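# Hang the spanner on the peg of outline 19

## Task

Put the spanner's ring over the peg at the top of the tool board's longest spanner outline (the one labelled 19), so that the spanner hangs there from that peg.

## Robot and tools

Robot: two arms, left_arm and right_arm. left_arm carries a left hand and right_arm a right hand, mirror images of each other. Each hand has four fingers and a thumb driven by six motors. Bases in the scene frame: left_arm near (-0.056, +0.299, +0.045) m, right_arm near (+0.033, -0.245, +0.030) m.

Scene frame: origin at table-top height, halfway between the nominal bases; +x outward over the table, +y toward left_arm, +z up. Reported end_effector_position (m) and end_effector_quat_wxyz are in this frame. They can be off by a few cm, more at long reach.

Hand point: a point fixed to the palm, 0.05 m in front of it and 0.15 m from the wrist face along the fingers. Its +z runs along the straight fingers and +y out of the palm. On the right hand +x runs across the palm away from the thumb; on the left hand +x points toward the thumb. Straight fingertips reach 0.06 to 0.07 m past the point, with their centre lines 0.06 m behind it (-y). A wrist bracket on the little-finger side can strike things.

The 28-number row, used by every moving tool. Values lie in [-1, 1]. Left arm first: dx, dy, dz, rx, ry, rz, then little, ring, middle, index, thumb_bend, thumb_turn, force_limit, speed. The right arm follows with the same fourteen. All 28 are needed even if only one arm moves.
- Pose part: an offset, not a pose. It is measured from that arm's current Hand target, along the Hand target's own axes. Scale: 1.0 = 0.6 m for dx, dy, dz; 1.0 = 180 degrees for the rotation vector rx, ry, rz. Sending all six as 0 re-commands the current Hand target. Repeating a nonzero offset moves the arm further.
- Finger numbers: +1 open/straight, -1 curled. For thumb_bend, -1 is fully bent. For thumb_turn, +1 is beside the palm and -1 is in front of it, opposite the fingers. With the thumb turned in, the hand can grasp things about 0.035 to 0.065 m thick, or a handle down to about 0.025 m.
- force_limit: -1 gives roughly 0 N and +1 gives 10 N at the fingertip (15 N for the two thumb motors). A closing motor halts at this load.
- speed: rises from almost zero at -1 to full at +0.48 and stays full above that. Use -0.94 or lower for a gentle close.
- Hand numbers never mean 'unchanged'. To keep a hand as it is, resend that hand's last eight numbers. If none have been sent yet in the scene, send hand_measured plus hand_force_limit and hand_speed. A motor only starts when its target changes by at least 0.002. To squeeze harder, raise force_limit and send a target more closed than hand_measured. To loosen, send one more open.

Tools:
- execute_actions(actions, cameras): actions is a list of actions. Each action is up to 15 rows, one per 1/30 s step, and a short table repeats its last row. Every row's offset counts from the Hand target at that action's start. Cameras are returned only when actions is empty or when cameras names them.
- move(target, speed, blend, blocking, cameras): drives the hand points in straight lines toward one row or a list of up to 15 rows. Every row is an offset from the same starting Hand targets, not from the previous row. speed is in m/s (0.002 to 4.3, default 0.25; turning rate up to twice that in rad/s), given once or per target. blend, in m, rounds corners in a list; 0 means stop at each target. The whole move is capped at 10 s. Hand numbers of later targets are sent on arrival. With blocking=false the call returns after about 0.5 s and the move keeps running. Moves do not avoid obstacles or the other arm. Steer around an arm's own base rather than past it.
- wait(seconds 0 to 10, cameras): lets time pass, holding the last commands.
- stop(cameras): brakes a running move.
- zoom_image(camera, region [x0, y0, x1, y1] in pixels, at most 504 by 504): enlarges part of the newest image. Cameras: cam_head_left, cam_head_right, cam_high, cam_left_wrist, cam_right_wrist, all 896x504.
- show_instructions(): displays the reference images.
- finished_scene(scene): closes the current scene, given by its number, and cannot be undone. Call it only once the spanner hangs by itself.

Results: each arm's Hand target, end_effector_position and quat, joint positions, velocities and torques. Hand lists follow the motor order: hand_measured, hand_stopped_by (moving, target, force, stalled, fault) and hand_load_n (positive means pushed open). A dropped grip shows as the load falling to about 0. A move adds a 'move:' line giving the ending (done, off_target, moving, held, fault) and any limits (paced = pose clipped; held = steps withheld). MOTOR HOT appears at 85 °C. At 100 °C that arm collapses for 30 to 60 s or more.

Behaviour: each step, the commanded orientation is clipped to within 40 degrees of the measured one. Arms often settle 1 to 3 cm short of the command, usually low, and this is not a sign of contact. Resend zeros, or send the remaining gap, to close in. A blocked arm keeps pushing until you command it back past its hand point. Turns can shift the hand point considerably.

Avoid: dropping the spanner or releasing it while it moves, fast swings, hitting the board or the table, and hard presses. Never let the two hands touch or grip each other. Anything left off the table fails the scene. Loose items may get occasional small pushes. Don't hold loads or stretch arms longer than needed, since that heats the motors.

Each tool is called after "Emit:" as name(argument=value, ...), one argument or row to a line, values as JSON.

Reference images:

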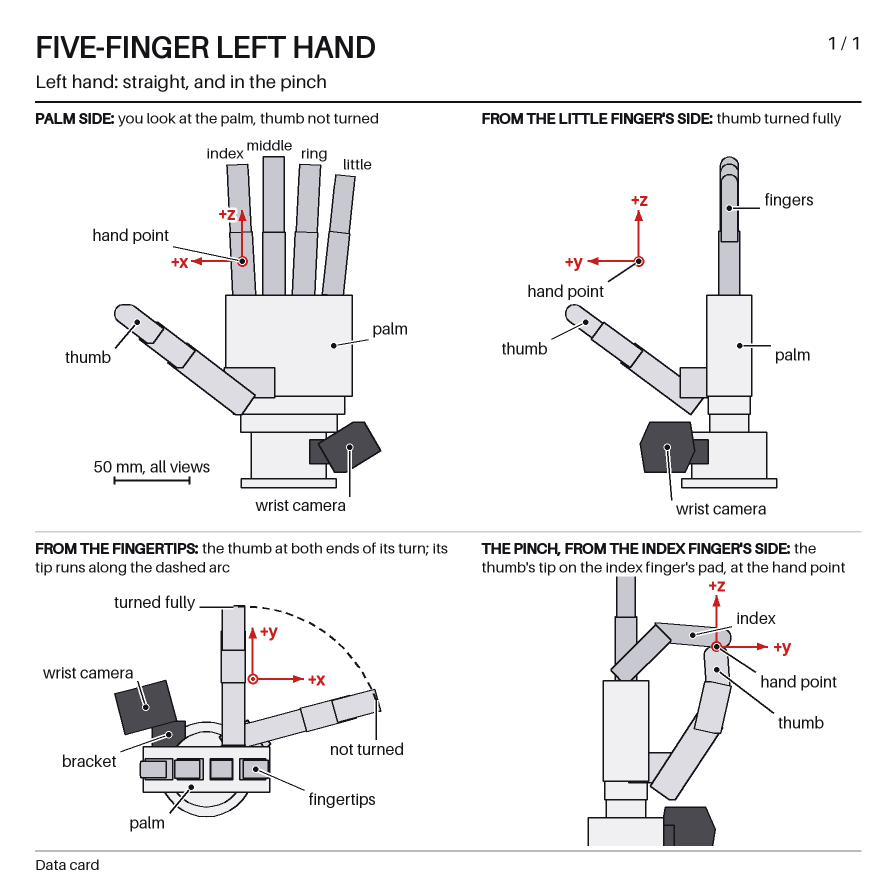

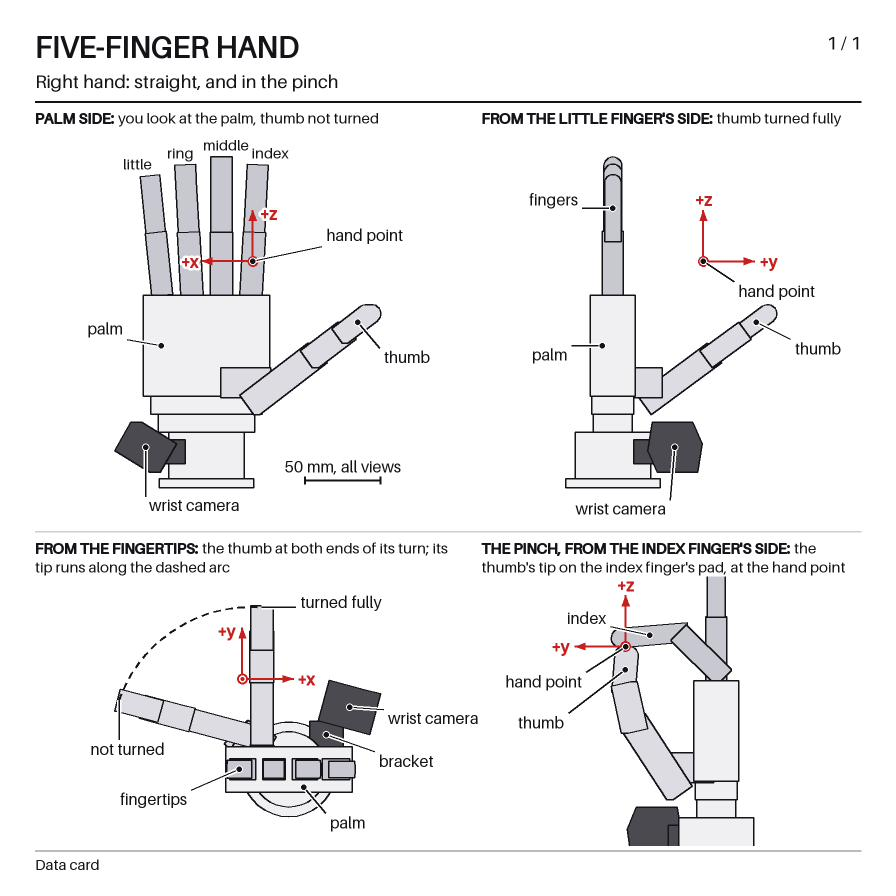

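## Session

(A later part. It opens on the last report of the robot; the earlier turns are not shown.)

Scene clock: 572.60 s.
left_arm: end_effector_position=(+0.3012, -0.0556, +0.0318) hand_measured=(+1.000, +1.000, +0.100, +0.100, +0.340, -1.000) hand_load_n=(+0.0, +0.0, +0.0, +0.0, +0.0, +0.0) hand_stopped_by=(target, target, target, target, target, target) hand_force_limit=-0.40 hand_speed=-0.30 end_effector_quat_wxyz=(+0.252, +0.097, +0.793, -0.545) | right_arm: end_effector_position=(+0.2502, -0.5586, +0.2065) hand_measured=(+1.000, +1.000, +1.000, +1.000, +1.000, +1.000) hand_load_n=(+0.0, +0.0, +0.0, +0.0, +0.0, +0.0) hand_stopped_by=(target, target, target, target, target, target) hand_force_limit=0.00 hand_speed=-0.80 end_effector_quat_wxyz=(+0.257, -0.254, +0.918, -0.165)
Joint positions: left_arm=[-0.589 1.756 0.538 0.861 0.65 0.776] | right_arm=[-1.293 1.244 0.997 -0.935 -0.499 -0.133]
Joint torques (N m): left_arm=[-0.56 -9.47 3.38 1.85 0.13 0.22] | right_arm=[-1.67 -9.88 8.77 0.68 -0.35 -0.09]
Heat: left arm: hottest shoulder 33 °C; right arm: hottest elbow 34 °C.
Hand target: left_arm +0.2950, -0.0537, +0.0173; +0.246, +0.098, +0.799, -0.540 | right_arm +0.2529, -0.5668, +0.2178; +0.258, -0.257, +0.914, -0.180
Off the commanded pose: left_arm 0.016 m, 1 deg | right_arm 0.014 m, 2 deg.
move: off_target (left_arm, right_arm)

Emit:
move(
  target=[0.0025,0.0042,0.0015,-0.03,0,0,1,1,0.1,0.1,0.34,-1,-0.4,-0.3,0,0,0,0,0,0,1,1,1,1,1,1,0,-0.8],
  speed=0.06,
  cameras=["cam_left_wrist"],
)

Emit:
zoom_image(
  camera="cam_left_wrist",
  region=[200, 40, 600, 440],
)

Scene clock: 575.90 s.
left_arm: end_effector_position=(+0.3012, -0.0575, +0.0317) hand_measured=(+1.000, +1.000, +0.100, +0.100, +0.340, -1.000) hand_load_n=(+0.0, +0.0, +0.0, +0.5, +0.0, +0.0) hand_stopped_by=(target, target, target, target, target, target) hand_force_limit=-0.40 hand_speed=-0.30 end_effector_quat_wxyz=(+0.266, +0.090, +0.808, -0.517) | right_arm: end_effector_position=(+0.2502, -0.5586, +0.2065) hand_measured=(+1.000, +1.000, +1.000, +1.000, +1.000, +1.000) hand_load_n=(+0.0, +0.0, +0.0, +0.0, +0.0, -0.5) hand_stopped_by=(target, target, target, target, target, target) hand_force_limit=0.00 hand_speed=-0.80 end_effector_quat_wxyz=(+0.257, -0.254, +0.918, -0.165)
Joint positions: left_arm=[-0.628 1.72 0.539 0.792 0.554 0.799] | right_arm=[-1.293 1.244 0.997 -0.935 -0.499 -0.133]
Joint torques (N m): left_arm=[-0.56 -10.4 4.57 -0.43 -0.13 0.26] | right_arm=[-1.55 -9.93 8.72 0.75 -0.36 -0.08]
Heat: left arm: hottest shoulder 33 °C; right arm: hottest elbow 34 °C.
Hand target: left_arm +0.2951, -0.0537, +0.0142; +0.250, +0.087, +0.823, -0.502 | right_arm +0.2529, -0.5668, +0.2178; +0.258, -0.257, +0.914, -0.180
Off the commanded pose: left_arm 0.019 m, 3 deg | right_arm 0.014 m, 2 deg.
move: off_target (left_arm, right_arm)
camera_calibration:
cam_left_wrist: T_world_to_cam=[[-0.618273, -0.51003, 0.598004, 0.144979], [-0.785636, 0.423018, -0.451477, 0.277719], [-0.0226997, -0.748949, -0.662238, 0.0941283], [0, 0, 0, 1]] pos_world=[0.309959, 0.0269606, 0.101021]
Images, in order (width x height): cam_left_wrist 896x504.

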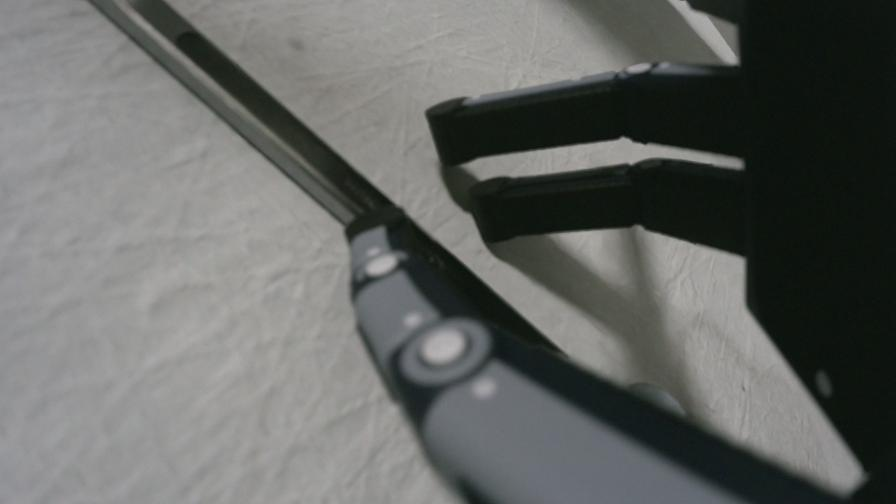

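Scaled by 1.260 from the camera's 896x504 image, which has a finer 1280x720 frame.

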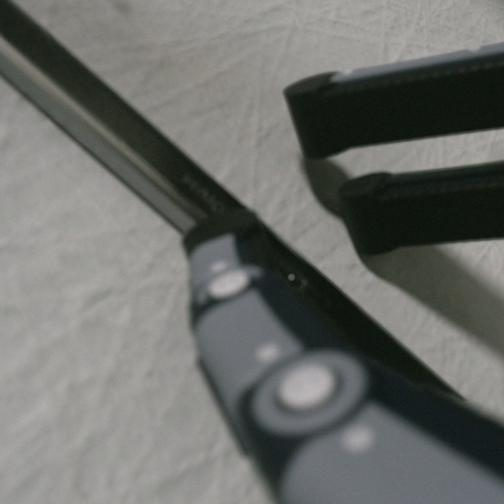

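Emit:
move(
  target=[0.0013,0.005,-0.0127,0,0,0,1,1,0.1,0.1,0.34,-1,-0.4,-0.3,0,0,0,0,0,0,1,1,1,1,1,1,0,-0.8],
  speed=0.06,
  cameras=["cam_left_wrist"],
)

Emit:
zoom_image(
  camera="cam_left_wrist",
  region=[200, 40, 600, 440],
)

Scene clock: 582.33 s.
left_arm: end_effector_position=(+0.3010, -0.0577, +0.0322) hand_measured=(+1.000, +1.000, +0.100, +0.100, +0.340, -1.000) hand_load_n=(+0.0, +0.0, +0.0, +1.0, +0.0, +0.0) hand_stopped_by=(target, target, target, target, target, target) hand_force_limit=-0.40 hand_speed=-0.30 end_effector_quat_wxyz=(+0.267, +0.095, +0.807, -0.517) | right_arm: end_effector_position=(+0.2502, -0.5586, +0.2065) hand_measured=(+1.000, +1.000, +1.000, +1.000, +1.000, +1.000) hand_load_n=(+0.0, +0.0, -0.5, +0.0, -0.5, +0.0) hand_stopped_by=(target, target, target, target, target, target) hand_force_limit=0.00 hand_speed=-0.80 end_effector_quat_wxyz=(+0.257, -0.254, +0.918, -0.165)
Joint positions: left_arm=[-0.628 1.719 0.539 0.79 0.56 0.809] | right_arm=[-1.293 1.244 0.997 -0.935 -0.499 -0.133]
Joint torques (N m): left_arm=[0.67 -11.16 3.29 -0.27 0.15 0.2] | right_arm=[-1.38 -9.76 8.72 0.69 -0.37 -0.1]
Heat: left arm: hottest shoulder 32 °C; right arm: hottest elbow 34 °C.
Hand target: left_arm +0.2931, -0.0457, +0.0143; +0.250, +0.087, +0.823, -0.502 | right_arm +0.2529, -0.5668, +0.2178; +0.258, -0.257, +0.914, -0.180
Off the commanded pose: left_arm 0.023 m, 3 deg | right_arm 0.014 m, 2 deg.
move: off_target (left_arm, right_arm)
camera_calibration:
cam_left_wrist: T_world_to_cam=[[-0.627335, -0.505681, 0.592231, 0.147572], [-0.778377, 0.430683, -0.456772, 0.2762], [-0.0240832, -0.747528, -0.663793, 0.094838], [0, 0, 0, 1]] pos_world=[0.309849, 0.0265635, 0.101717]
Images, in order (width x height): cam_left_wrist 896x504.

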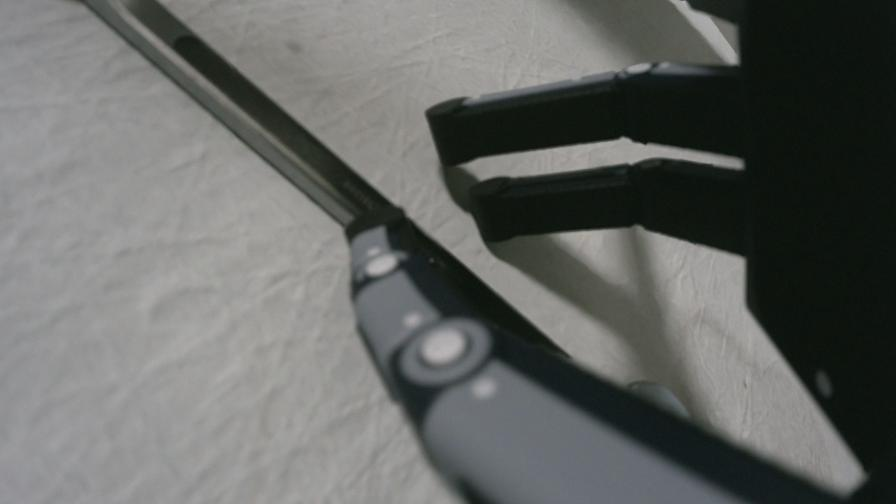

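Scaled by 1.260 from the camera's 896x504 image, which has a finer 1280x720 frame.

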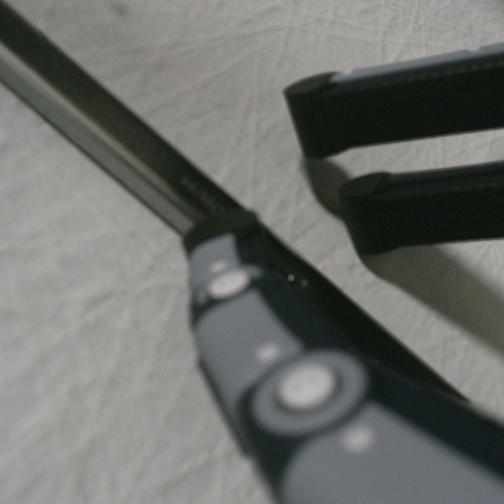

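Emit:
move(
  target=[-0.0021,0.0002,-0.011,0,0,0,1,1,0.1,0.1,0.34,-1,-0.4,-0.3,0,0,0,0,0,0,1,1,1,1,1,1,0,-0.8],
  speed=0.06,
  cameras=["cam_left_wrist"],
)

Emit:
zoom_image(
  camera="cam_left_wrist",
  region=[200, 40, 600, 440],
)

Scene clock: 585.00 s.
left_arm: end_effector_position=(+0.3011, -0.0548, +0.0328) hand_measured=(+1.000, +1.000, +0.100, +0.100, +0.340, -1.000) hand_load_n=(+0.0, +0.0, +0.0, +1.5, +0.0, +0.0) hand_stopped_by=(target, target, target, target, target, target) hand_force_limit=-0.40 hand_speed=-0.30 end_effector_quat_wxyz=(+0.263, +0.095, +0.809, -0.517) | right_arm: end_effector_position=(+0.2502, -0.5586, +0.2065) hand_measured=(+1.000, +1.000, +1.000, +1.000, +1.000, +1.000) hand_load_n=(+0.0, +0.0, +0.0, +0.0, +0.0, +0.0) hand_stopped_by=(target, target, target, target, target, target) hand_force_limit=0.00 hand_speed=-0.80 end_effector_quat_wxyz=(+0.257, -0.254, +0.918, -0.165)
Joint positions: left_arm=[-0.619 1.712 0.539 0.774 0.572 0.813] | right_arm=[-1.293 1.244 0.997 -0.935 -0.499 -0.133]
Joint torques (N m): left_arm=[0.97 -11.99 2.54 0.01 0.09 0.25] | right_arm=[-1.61 -9.93 8.73 0.69 -0.35 -0.08]
Heat: left arm: hottest shoulder 32 °C; right arm: hottest elbow 34 °C.
Hand target: left_arm +0.2922, -0.0397, +0.0173; +0.250, +0.087, +0.823, -0.502 | right_arm +0.2529, -0.5668, +0.2178; +0.258, -0.257, +0.914, -0.180
Off the commanded pose: left_arm 0.023 m, 3 deg | right_arm 0.014 m, 2 deg.
move: off_target (left_arm, right_arm)
camera_calibration:
cam_left_wrist: T_world_to_cam=[[-0.62494, -0.505136, 0.59522, 0.148019], [-0.780057, 0.434316, -0.450421, 0.275929], [-0.0309898, -0.745793, -0.665457, 0.0996767], [0, 0, 0, 1]] pos_world=[0.310832, 0.0292671, 0.102511]
Images, in order (width x height): cam_left_wrist 896x504.

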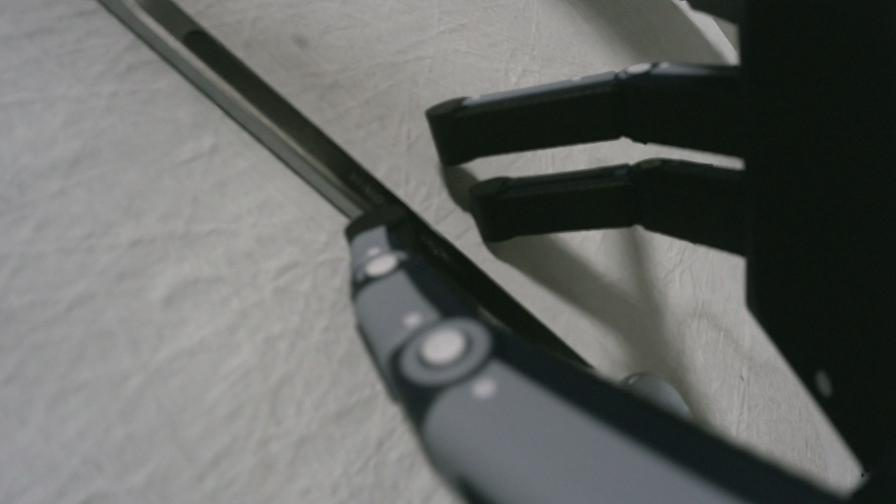

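Scaled by 1.260 from the camera's 896x504 image, which has a finer 1280x720 frame.

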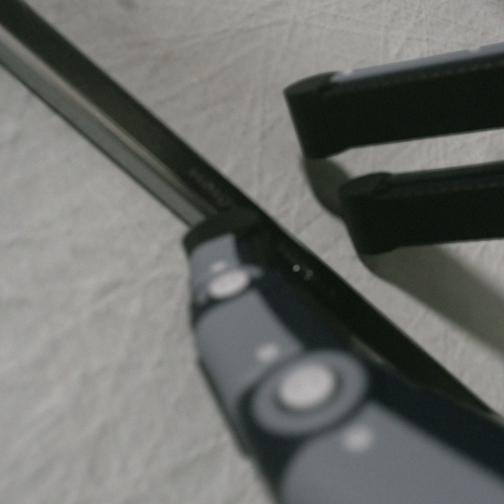

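Emit:
execute_actions(
  actions=[
    [[0,0,0,0,0,0,1,1,-0.7,-0.7,0.34,-1,-0.5,-0.92,0,0,0,0,0,0,1,1,1,1,1,1,0,-0.8]],
    [[0,0,0,0,0,0,1,1,-0.7,-0.7,0.34,-1,-0.5,-0.92,0,0,0,0,0,0,1,1,1,1,1,1,0,-0.8]],
    [[0,0,0,0,0,0,1,1,-0.7,-0.7,0.34,-1,-0.5,-0.92,0,0,0,0,0,0,1,1,1,1,1,1,0,-0.8]],
    [[0,0,0,0,0,0,1,1,-0.7,-0.7,0.34,-1,-0.5,-0.92,0,0,0,0,0,0,1,1,1,1,1,1,0,-0.8]],
  ],
  cameras=["cam_left_wrist"],
)

Emit:
zoom_image(
  camera="cam_left_wrist",
  region=[200, 40, 600, 440],
)

Scene clock: 593.27 s.
left_arm: end_effector_position=(+0.2990, -0.0501, +0.0310) hand_measured=(+1.000, +1.000, -0.316, -0.444, +0.340, -1.000) hand_load_n=(+0.0, +0.0, +2.5, +2.0, +3.0, -0.5) hand_stopped_by=(target, target, force, force, target, target) hand_force_limit=-0.50 hand_speed=-0.92 end_effector_quat_wxyz=(+0.263, +0.095, +0.811, -0.513) | right_arm: end_effector_position=(+0.2502, -0.5586, +0.2065) hand_measured=(+1.000, +1.000, +1.000, +1.000, +1.000, +1.000) hand_load_n=(+0.0, +0.0, +0.0, +0.0, +0.0, +0.0) hand_stopped_by=(target, target, target, target, target, target) hand_force_limit=0.00 hand_speed=-0.80 end_effector_quat_wxyz=(+0.257, -0.254, +0.918, -0.165)
Joint positions: left_arm=[-0.615 1.705 0.53 0.766 0.571 0.82] | right_arm=[-1.293 1.244 0.997 -0.935 -0.499 -0.133]
Joint torques (N m): left_arm=[0.73 -11.22 3.22 0.29 0.11 0.16] | right_arm=[-1.55 -9.64 8.69 0.68 -0.37 -0.1]
Heat: left arm: hottest shoulder 32 °C; right arm: hottest elbow 34 °C.
Hand target: left_arm +0.2921, -0.0397, +0.0172; +0.250, +0.087, +0.823, -0.502 | right_arm +0.2529, -0.5668, +0.2178; +0.258, -0.257, +0.914, -0.180
Off the commanded pose: left_arm 0.019 m, 3 deg | right_arm 0.014 m, 2 deg.
Step readings (end_effector_position of left_arm | right_arm):
0: (+0.3011, -0.0548, +0.0328) | (+0.2502, -0.5586, +0.2065)
1: (+0.3011, -0.0548, +0.0328) | (+0.2502, -0.5586, +0.2065)
2: (+0.3011, -0.0548, +0.0328) | (+0.2502, -0.5586, +0.2065)
4: (+0.3011, -0.0548, +0.0328) | (+0.2502, -0.5586, +0.2065)
8: (+0.3010, -0.0549, +0.0328) | (+0.2502, -0.5586, +0.2065)
15: (+0.3010, -0.0549, +0.0328) | (+0.2502, -0.5586, +0.2065)
16: (+0.3010, -0.0549, +0.0328) | (+0.2502, -0.5586, +0.2065)
17: (+0.3010, -0.0549, +0.0328) | (+0.2502, -0.5586, +0.2065)
19: (+0.3010, -0.0549, +0.0328) | (+0.2502, -0.5586, +0.2065)
23: (+0.3009, -0.0547, +0.0326) | (+0.2502, -0.5586, +0.2065)
30: (+0.3007, -0.0546, +0.0323) | (+0.2502, -0.5586, +0.2065)
31: (+0.3004, -0.0544, +0.0320) | (+0.2502, -0.5586, +0.2065)
32: (+0.3003, -0.0543, +0.0319) | (+0.2502, -0.5586, +0.2065)
34: (+0.3000, -0.0540, +0.0316) | (+0.2502, -0.5586, +0.2065)
38: (+0.2997, -0.0538, +0.0314) | (+0.2502, -0.5586, +0.2065)
45: (+0.2991, -0.0531, +0.0307) | (+0.2502, -0.5586, +0.2065)
46: (+0.2990, -0.0529, +0.0306) | (+0.2502, -0.5586, +0.2065)
47: (+0.2989, -0.0527, +0.0304) | (+0.2502, -0.5586, +0.2065)
49: (+0.2989, -0.0525, +0.0303) | (+0.2502, -0.5586, +0.2065)
53: (+0.2988, -0.0519, +0.0298) | (+0.2502, -0.5586, +0.2065)
60: (+0.2990, -0.0518, +0.0301) | (+0.2502, -0.5586, +0.2065)
camera_calibration:
cam_left_wrist: T_world_to_cam=[[-0.622377, -0.511847, 0.592165, 0.149081], [-0.78212, 0.436254, -0.44494, 0.271984], [-0.0305935, -0.740064, -0.67184, 0.10219], [0, 0, 0, 1]] pos_world=[0.308635, 0.0332791, 0.101391]
Images, in order (width x height): cam_left_wrist 896x504.

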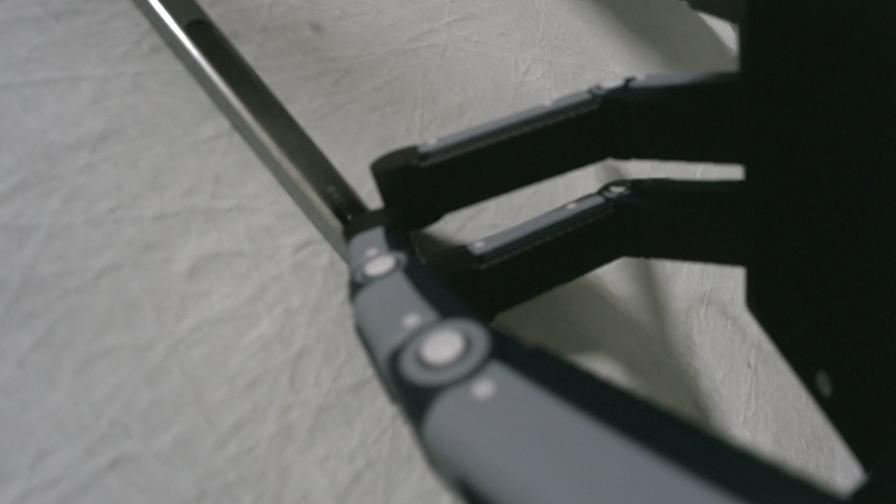

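Scaled by 1.260 from the camera's 896x504 image, which has a finer 1280x720 frame.

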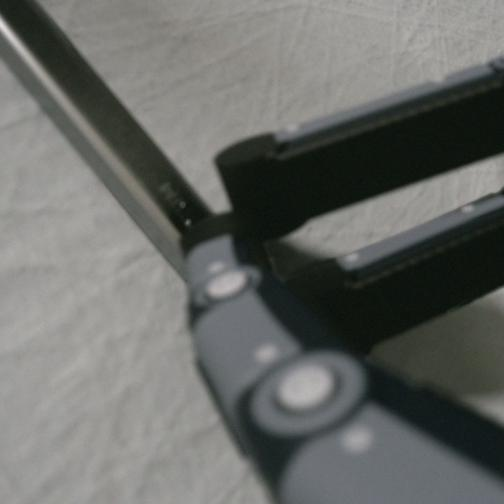

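Emit:
move(
  target=[
    [0,0,0,0,0,0,1,1,-0.7,-0.8,0.34,-1,0.0,-0.9,0,0,0,0,0,0,1,1,1,1,1,1,0,-0.8],
    [-0.025,-0.0391,-0.0185,0,0,0,1,1,-0.7,-0.8,0.34,-1,0.0,-0.9,0,0,0,0,0,0,1,1,1,1,1,1,0,-0.8],
  ],
  speed=0.06,
  cameras=["cam_left_wrist","cam_head_right"],
)

Emit:
zoom_image(
  camera="cam_left_wrist",
  region=[100, 40, 600, 504],
)

Emit:
zoom_image(
  camera="cam_head_right",
  region=[520, 190, 620, 300],
)

Scene clock: 598.37 s.
left_arm: end_effector_position=(+0.2907, -0.0431, +0.0445) hand_measured=(+1.000, +1.000, -0.316, -0.526, +0.342, -1.000) hand_load_n=(+0.0, +0.0, +1.0, +4.5, +5.5, -0.5) hand_stopped_by=(target, target, force, force, target, target) hand_force_limit=0.00 hand_speed=-0.90 end_effector_quat_wxyz=(+0.248, +0.088, +0.823, -0.504) | right_arm: end_effector_position=(+0.2502, -0.5586, +0.2065) hand_measured=(+1.000, +1.000, +1.000, +1.000, +1.000, +1.000) hand_load_n=(+0.0, +0.0, +0.0, +0.0, +0.0, -0.5) hand_stopped_by=(target, target, target, target, target, target) hand_force_limit=0.00 hand_speed=-0.80 end_effector_quat_wxyz=(+0.257, -0.254, +0.918, -0.165)
Joint positions: left_arm=[-0.613 1.617 0.525 0.639 0.57 0.821] | right_arm=[-1.293 1.244 0.997 -0.935 -0.499 -0.133]
Joint torques (N m): left_arm=[0.56 -12.34 4.86 0.65 0.19 0.16] | right_arm=[-1.49 -9.76 8.69 0.69 -0.36 -0.08]
Heat: left arm: hottest shoulder 32 °C; right arm: hottest elbow 34 °C.
Hand target: left_arm +0.2921, -0.0396, +0.0471; +0.250, +0.086, +0.823, -0.502 | right_arm +0.2529, -0.5668, +0.2178; +0.258, -0.257, +0.914, -0.180
Off the commanded pose: left_arm 0.005 m, 0 deg | right_arm 0.014 m, 2 deg.
move: off_target (right_arm)
camera_calibration:
cam_left_wrist: T_world_to_cam=[[-0.599812, -0.528784, 0.600511, 0.131936], [-0.798395, 0.445082, -0.405546, 0.27178], [-0.0528306, -0.722696, -0.689144, 0.124277], [0, 0, 0, 1]] pos_world=[0.30269, 0.0386158, 0.116635]
Images, in order (width x height): cam_head_right 896x504, cam_left_wrist 896x504.

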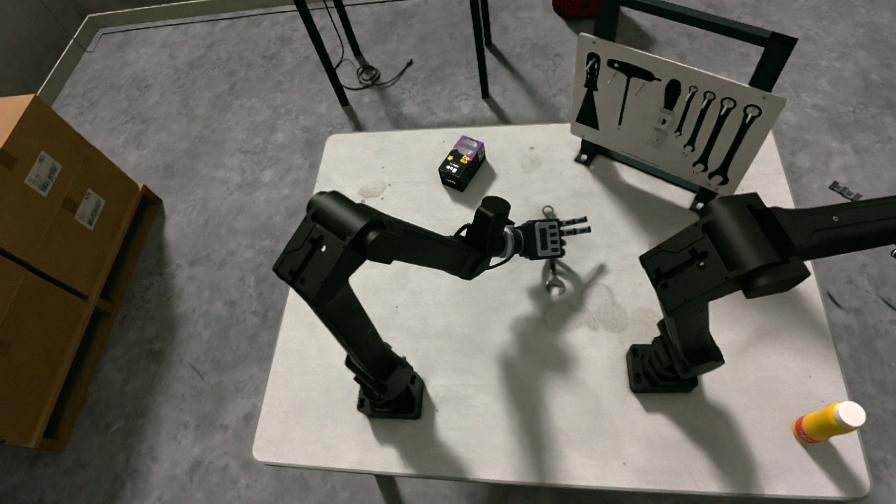

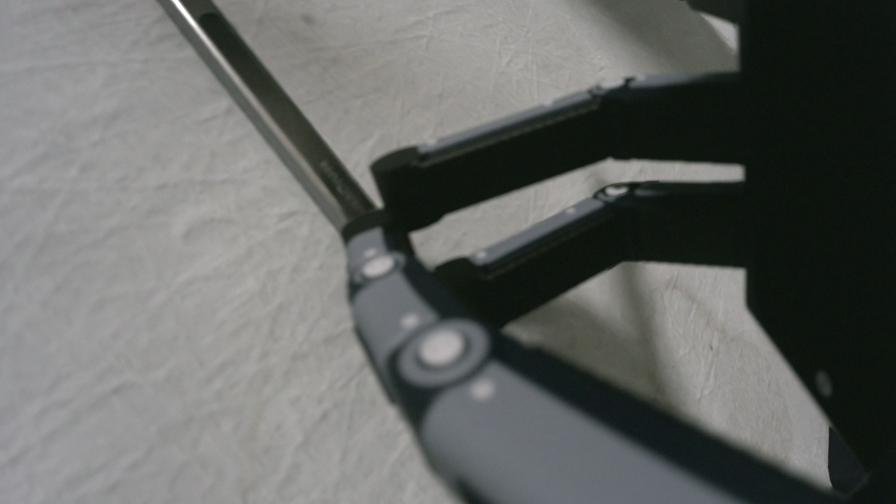

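Scaled by 1.008 from the camera's 896x504 image, which has a finer 1280x720 frame.

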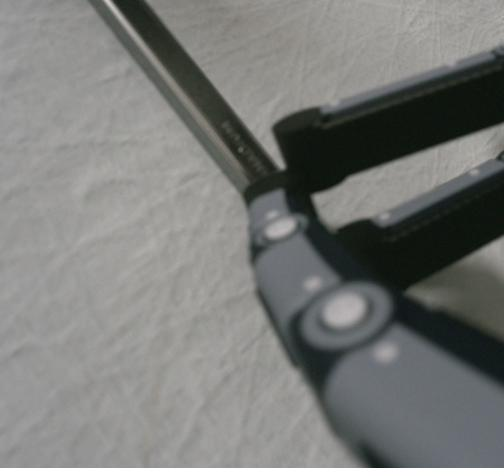

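Scaled by 4.582 from the camera's 896x504 image, which has a finer 1280x720 frame.

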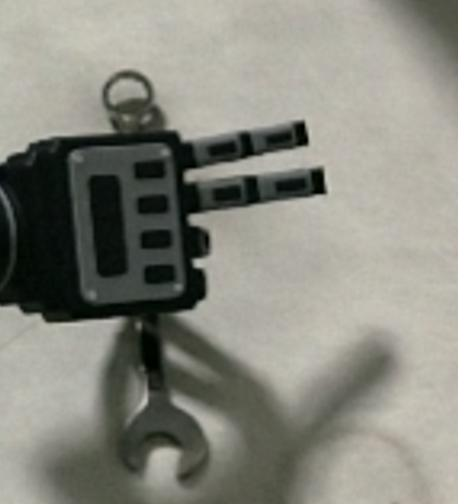

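Emit:
move(
  target=[-0.0333,-0.0522,-0.0247,0,0,0,1,1,-0.7,-0.8,0.34,-1,0.0,-0.9,0,0,0,0,0,0,1,1,1,1,1,1,0,-0.8],
  speed=0.06,
  cameras=["cam_left_wrist","cam_head_right","cam_high"],
)

Emit:
zoom_image(
  camera="cam_head_right",
  region=[520, 190, 620, 300],
)

Emit:
zoom_image(
  camera="cam_high",
  region=[340, 130, 460, 230],
)

Scene clock: 603.03 s.
left_arm: end_effector_position=(+0.2813, -0.0366, +0.0741) hand_measured=(+1.000, +1.000, -0.316, -0.526, +0.342, -1.000) hand_load_n=(+0.0, +0.0, +1.0, +4.5, +5.0, -0.5) hand_stopped_by=(target, target, force, force, target, target) hand_force_limit=0.00 hand_speed=-0.90 end_effector_quat_wxyz=(+0.239, +0.085, +0.829, -0.499) | right_arm: end_effector_position=(+0.2502, -0.5586, +0.2065) hand_measured=(+1.000, +1.000, +1.000, +1.000, +1.000, +1.000) hand_load_n=(+0.0, +0.0, +0.0, +0.0, +0.0, +0.0) hand_stopped_by=(target, target, target, target, target, target) hand_force_limit=0.00 hand_speed=-0.80 end_effector_quat_wxyz=(+0.257, -0.254, +0.918, -0.165)
Joint positions: left_arm=[-0.613 1.483 0.525 0.48 0.57 0.821] | right_arm=[-1.293 1.244 0.997 -0.935 -0.499 -0.133]
Joint torques (N m): left_arm=[0.62 -11.34 7.75 0.66 0.19 0.16] | right_arm=[-1.61 -9.93 8.73 0.73 -0.36 -0.09]
Heat: left arm: hottest shoulder 32 °C; right arm: hottest elbow 34 °C.
Hand target: left_arm +0.2922, -0.0397, +0.0871; +0.250, +0.086, +0.823, -0.502 | right_arm +0.2529, -0.5668, +0.2178; +0.258, -0.257, +0.914, -0.180
Off the commanded pose: left_arm 0.017 m, 1 deg | right_arm 0.014 m, 2 deg.
move: off_target (left_arm, right_arm)
camera_calibration:
cam_left_wrist: T_world_to_cam=[[-0.587294, -0.537351, 0.60526, 0.107676], [-0.806574, 0.450703, -0.382498, 0.274204], [-0.0672568, -0.712826, -0.698109, 0.153981], [0, 0, 0, 1]] pos_world=[0.294759, 0.0440368, 0.147205]
Images, in order (width x height): cam_head_right 896x504, cam_high 896x504, cam_left_wrist 896x504.

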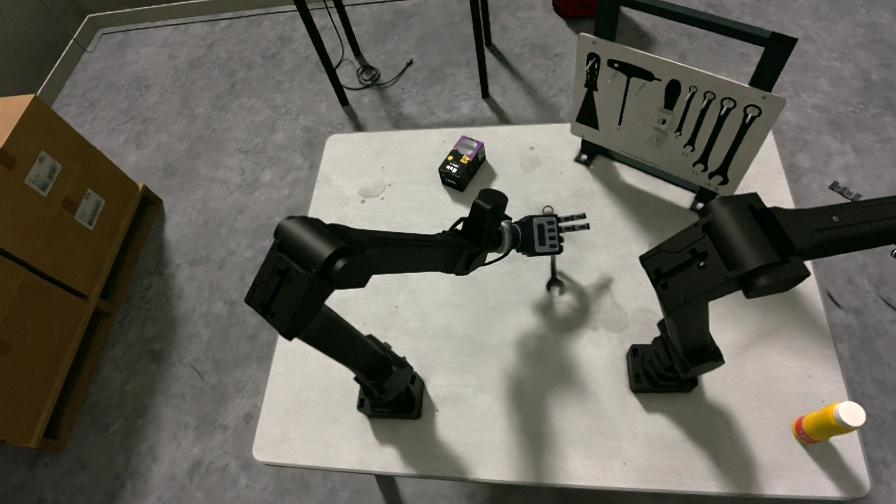

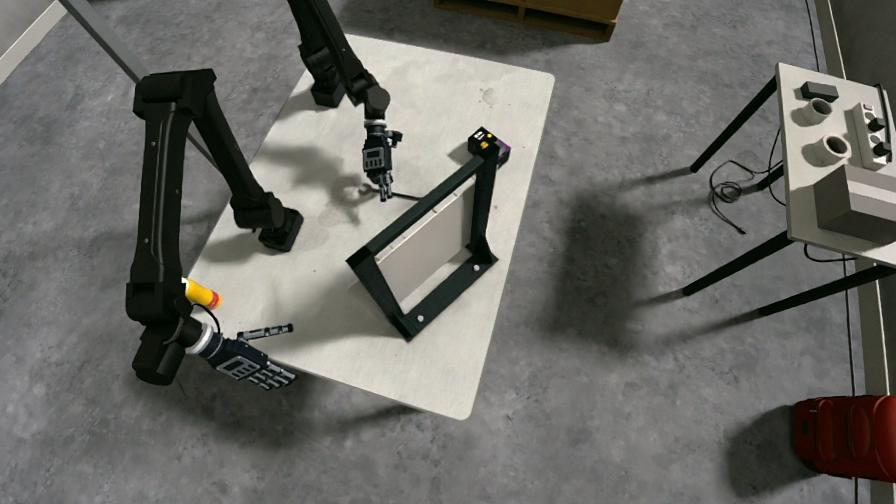

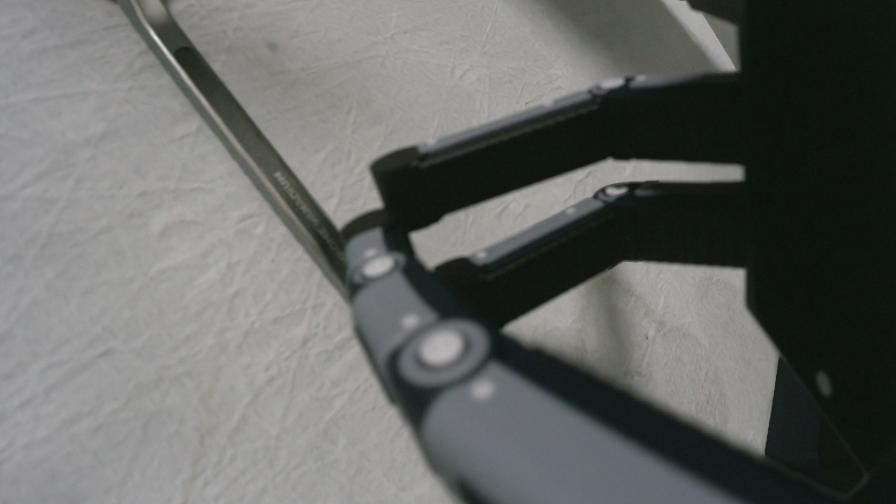

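Scaled by 4.582 from the camera's 896x504 image, which has a finer 1280x720 frame.

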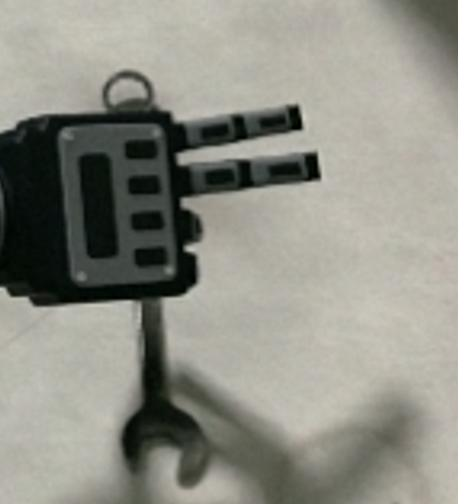

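Scaled by 4.200 from the camera's 896x504 image, which has a finer 1280x720 frame.

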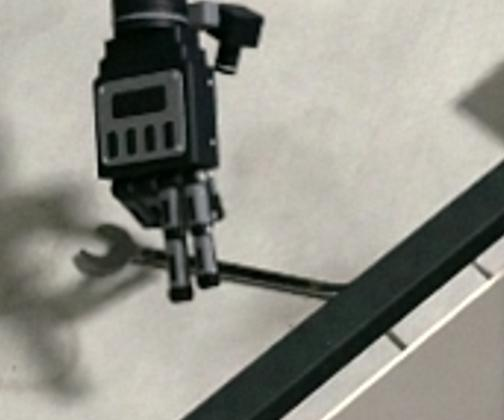

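Emit:
move(
  target=[
    [0,0,0,0,0,0,1,1,0.1,0.1,0.34,-1,-0.4,-0.3,0,0,0,0,0,0,1,1,1,1,1,1,0,-0.8],
    [-0.0152,0.0373,0.0363,0.0154,0.0975,0.0124,1,1,0.1,0.1,0.34,-1,-0.4,-0.3,0,0,0,0,0,0,1,1,1,1,1,1,0,-0.8],
  ],
  speed=0.1,
  cameras=["cam_left_wrist","cam_head_right"],
)

Emit:
zoom_image(
  camera="cam_head_right",
  region=[520, 190, 620, 300],
)

Scene clock: 639.33 s.
left_arm: end_effector_position=(+0.2983, -0.0408, +0.0604) hand_measured=(+1.000, +1.000, +0.100, +0.100, +0.340, -1.000) hand_load_n=(+0.0, +0.0, +0.0, +0.0, +0.0, +0.0) hand_stopped_by=(target, target, target, target, target, target) hand_force_limit=-0.40 hand_speed=-0.30 end_effector_quat_wxyz=(+0.121, +0.180, +0.840, -0.497) | right_arm: end_effector_position=(+0.2502, -0.5586, +0.2065) hand_measured=(+1.000, +1.000, +1.000, +1.000, +1.000, +1.000) hand_load_n=(+0.0, +0.0, +0.0, +0.0, +0.0, +0.0) hand_stopped_by=(target, target, target, target, target, target) hand_force_limit=0.00 hand_speed=-0.80 end_effector_quat_wxyz=(+0.257, -0.254, +0.918, -0.165)
Joint positions: left_arm=[-0.53 1.601 0.757 0.037 0.85 1.116] | right_arm=[-1.293 1.244 0.997 -0.935 -0.499 -0.133]
Joint torques (N m): left_arm=[0.62 -11.05 9.84 0.24 0.54 0.23] | right_arm=[-1.55 -9.93 8.75 0.77 -0.37 -0.08]
Heat: left arm: hottest elbow 33 °C; right arm: hottest elbow 34 °C.
Hand target: left_arm +0.3158, -0.0469, +0.0660; +0.129, +0.184, +0.838, -0.498 | right_arm +0.2529, -0.5668, +0.2178; +0.258, -0.257, +0.914, -0.180
Off the commanded pose: left_arm 0.019 m, 1 deg | right_arm 0.014 m, 2 deg.
move: off_target (left_arm, right_arm)
camera_calibration:
cam_left_wrist: T_world_to_cam=[[-0.653671, -0.41677, 0.631678, 0.146856], [-0.683963, 0.682594, -0.257413, 0.249891], [-0.323897, -0.600307, -0.731247, 0.225678], [0, 0, 0, 1]] pos_world=[0.340008, 0.0261067, 0.136586]
Images, in order (width x height): cam_head_right 896x504, cam_left_wrist 896x504.

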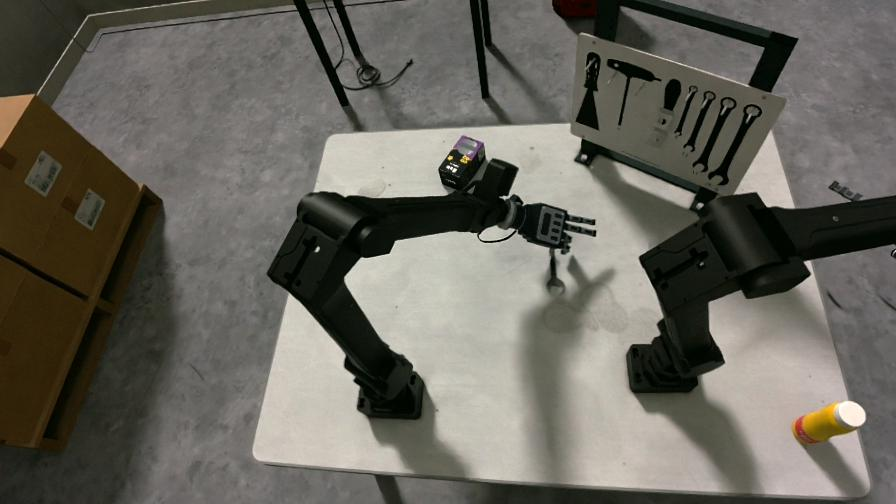

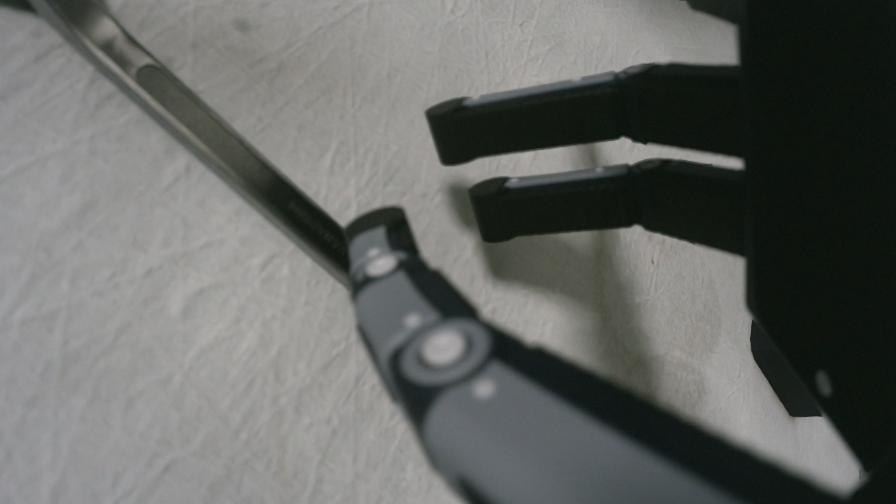

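Scaled by 4.582 from the camera's 896x504 image, which has a finer 1280x720 frame.

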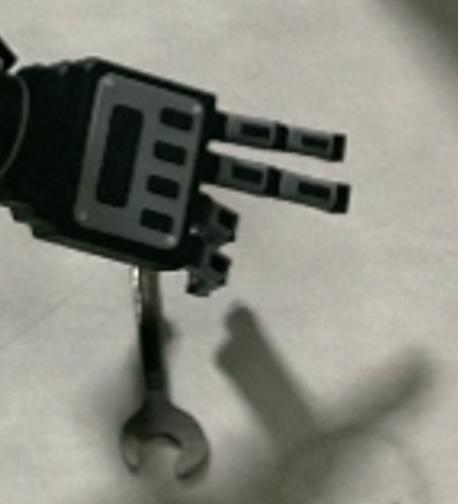

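Emit:
move(
  target=[
    [-0.0127,0.0217,0.01,0,0,0,1,1,0.1,0.1,0.6,-1,-0.4,-0.3,0,0,0,0,0,0,1,1,1,1,1,1,0,-0.8],
    [0.0007,0.0478,0.0258,0,0,0,1,1,0.1,0.1,0.6,-1,-0.4,-0.3,0,0,0,0,0,0,1,1,1,1,1,1,0,-0.8],
  ],
  speed=0.08,
  cameras=["cam_left_wrist"],
)

Emit:
zoom_image(
  camera="cam_left_wrist",
  region=[200, 40, 600, 440],
)

Scene clock: 652.57 s.
left_arm: end_effector_position=(+0.3102, -0.0427, +0.0363) hand_measured=(+1.000, +1.000, +0.100, +0.100, +0.600, -1.000) hand_load_n=(+0.0, +0.0, +0.0, -0.5, +0.0, +0.0) hand_stopped_by=(target, target, target, target, target, target) hand_force_limit=-0.40 hand_speed=-0.30 end_effector_quat_wxyz=(+0.114, +0.179, +0.841, -0.498) | right_arm: end_effector_position=(+0.2502, -0.5586, +0.2065) hand_measured=(+1.000, +1.000, +1.000, +1.000, +1.000, +1.000) hand_load_n=(+0.0, +0.0, +0.0, +0.0, +0.0, +0.0) hand_stopped_by=(target, target, target, target, target, target) hand_force_limit=0.00 hand_speed=-0.80 end_effector_quat_wxyz=(+0.257, -0.254, +0.918, -0.165)
Joint positions: left_arm=[-0.517 1.688 0.785 0.072 0.867 1.132] | right_arm=[-1.293 1.244 0.997 -0.935 -0.499 -0.133]
Joint torques (N m): left_arm=[0.62 -11.22 8.43 1.48 0.24 0.21] | right_arm=[-1.49 -9.88 8.7 0.75 -0.37 -0.08]
Heat: left arm: hottest elbow 34 °C; right arm: hottest elbow 34 °C.
Hand target: left_arm +0.3285, -0.0478, +0.0360; +0.129, +0.184, +0.838, -0.498 | right_arm +0.2529, -0.5668, +0.2178; +0.258, -0.257, +0.914, -0.180
Off the commanded pose: left_arm 0.019 m, 2 deg | right_arm 0.014 m, 2 deg.
move: off_target (left_arm, right_arm)
camera_calibration:
cam_left_wrist: T_world_to_cam=[[-0.647616, -0.413364, 0.640097, 0.166982], [-0.683204, 0.686971, -0.247595, 0.25266], [-0.337381, -0.597663, -0.727305, 0.214936], [0, 0, 0, 1]] pos_world=[0.353274, 0.0239136, 0.111996]
Images, in order (width x height): cam_left_wrist 896x504.

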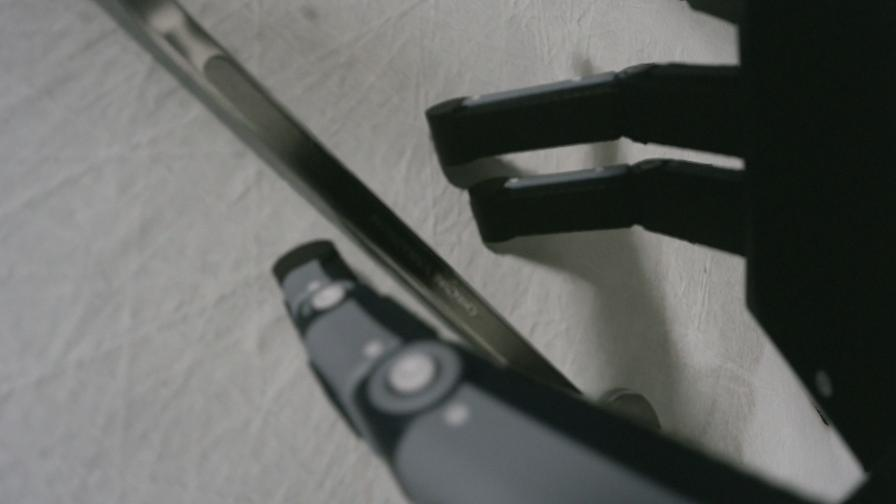

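Scaled by 1.260 from the camera's 896x504 image, which has a finer 1280x720 frame.

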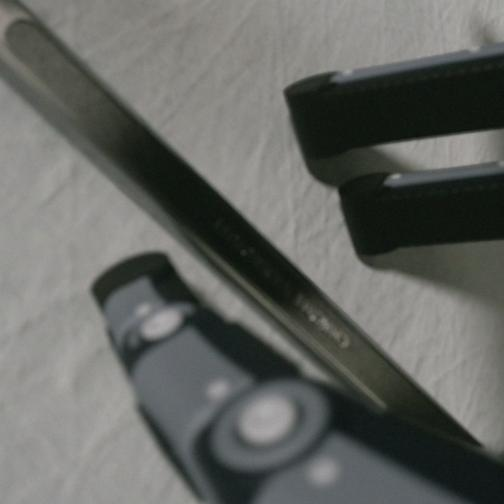

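Emit:
move(
  target=[0.004,0.0079,0.0047,0,0,0,1,1,0.1,0.1,0.6,-1,-0.4,-0.3,0,0,0,0,0,0,1,1,1,1,1,1,0,-0.8],
  speed=0.06,
  cameras=["cam_left_wrist"],
)

Emit:
zoom_image(
  camera="cam_left_wrist",
  region=[200, 40, 600, 440],
)

Scene clock: 655.00 s.
left_arm: end_effector_position=(+0.3127, -0.0442, +0.0362) hand_measured=(+1.000, +1.000, +0.100, +0.100, +0.600, -1.000) hand_load_n=(+0.0, -0.5, +0.0, -1.0, +0.0, +0.0) hand_stopped_by=(target, target, target, target, target, target) hand_force_limit=-0.40 hand_speed=-0.30 end_effector_quat_wxyz=(+0.119, +0.182, +0.838, -0.500) | right_arm: end_effector_position=(+0.2502, -0.5586, +0.2065) hand_measured=(+1.000, +1.000, +1.000, +1.000, +1.000, +1.000) hand_load_n=(+0.0, -0.5, +0.0, +0.0, +0.0, -0.5) hand_stopped_by=(target, target, target, target, target, target) hand_force_limit=0.00 hand_speed=-0.80 end_effector_quat_wxyz=(+0.257, -0.254, +0.918, -0.165)
Joint positions: left_arm=[-0.517 1.693 0.785 0.09 0.868 1.132] | right_arm=[-1.293 1.244 0.997 -0.935 -0.499 -0.133]
Joint torques (N m): left_arm=[0.56 -10.46 8.18 1.48 0.22 0.21] | right_arm=[-1.55 -9.76 8.7 0.73 -0.37 -0.08]
Heat: left arm: hottest elbow 34 °C; right arm: hottest elbow 34 °C.
Hand target: left_arm +0.3285, -0.0478, +0.0300; +0.129, +0.184, +0.838, -0.498 | right_arm +0.2529, -0.5668, +0.2178; +0.258, -0.257, +0.914, -0.180
Off the commanded pose: left_arm 0.017 m, 1 deg | right_arm 0.014 m, 2 deg.
move: off_target (left_arm, right_arm)
camera_calibration:
cam_left_wrist: T_world_to_cam=[[-0.654848, -0.408723, 0.635704, 0.170691], [-0.680061, 0.685607, -0.259732, 0.254776], [-0.329684, -0.602402, -0.726925, 0.212174], [0, 0, 0, 1]] pos_world=[0.354991, 0.0229033, 0.1119]
Images, in order (width x height): cam_left_wrist 896x504.

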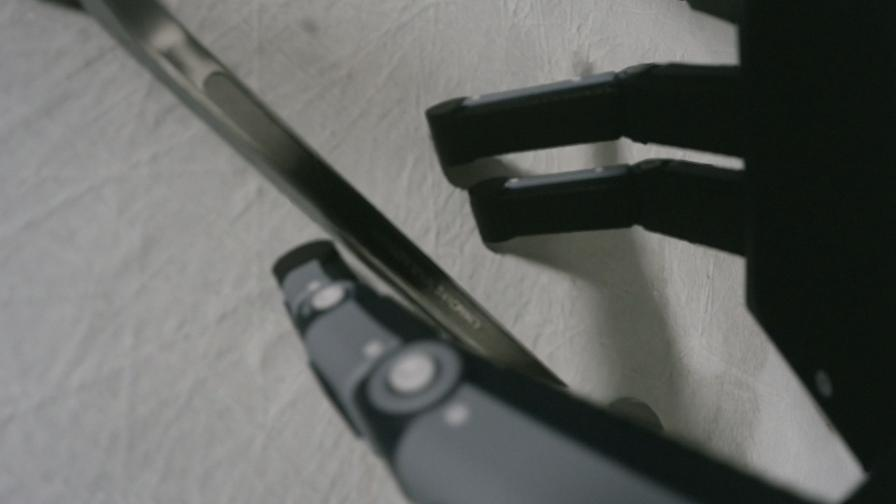

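Scaled by 1.260 from the camera's 896x504 image, which has a finer 1280x720 frame.

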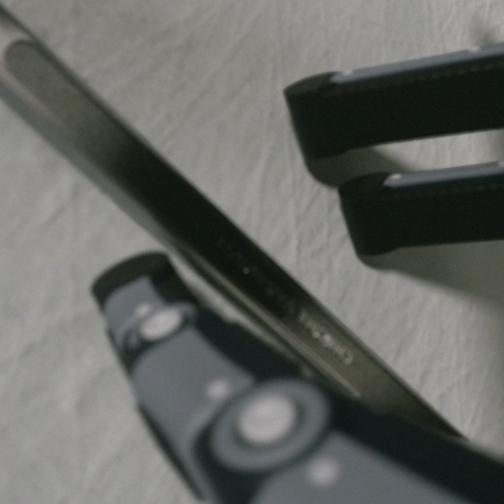

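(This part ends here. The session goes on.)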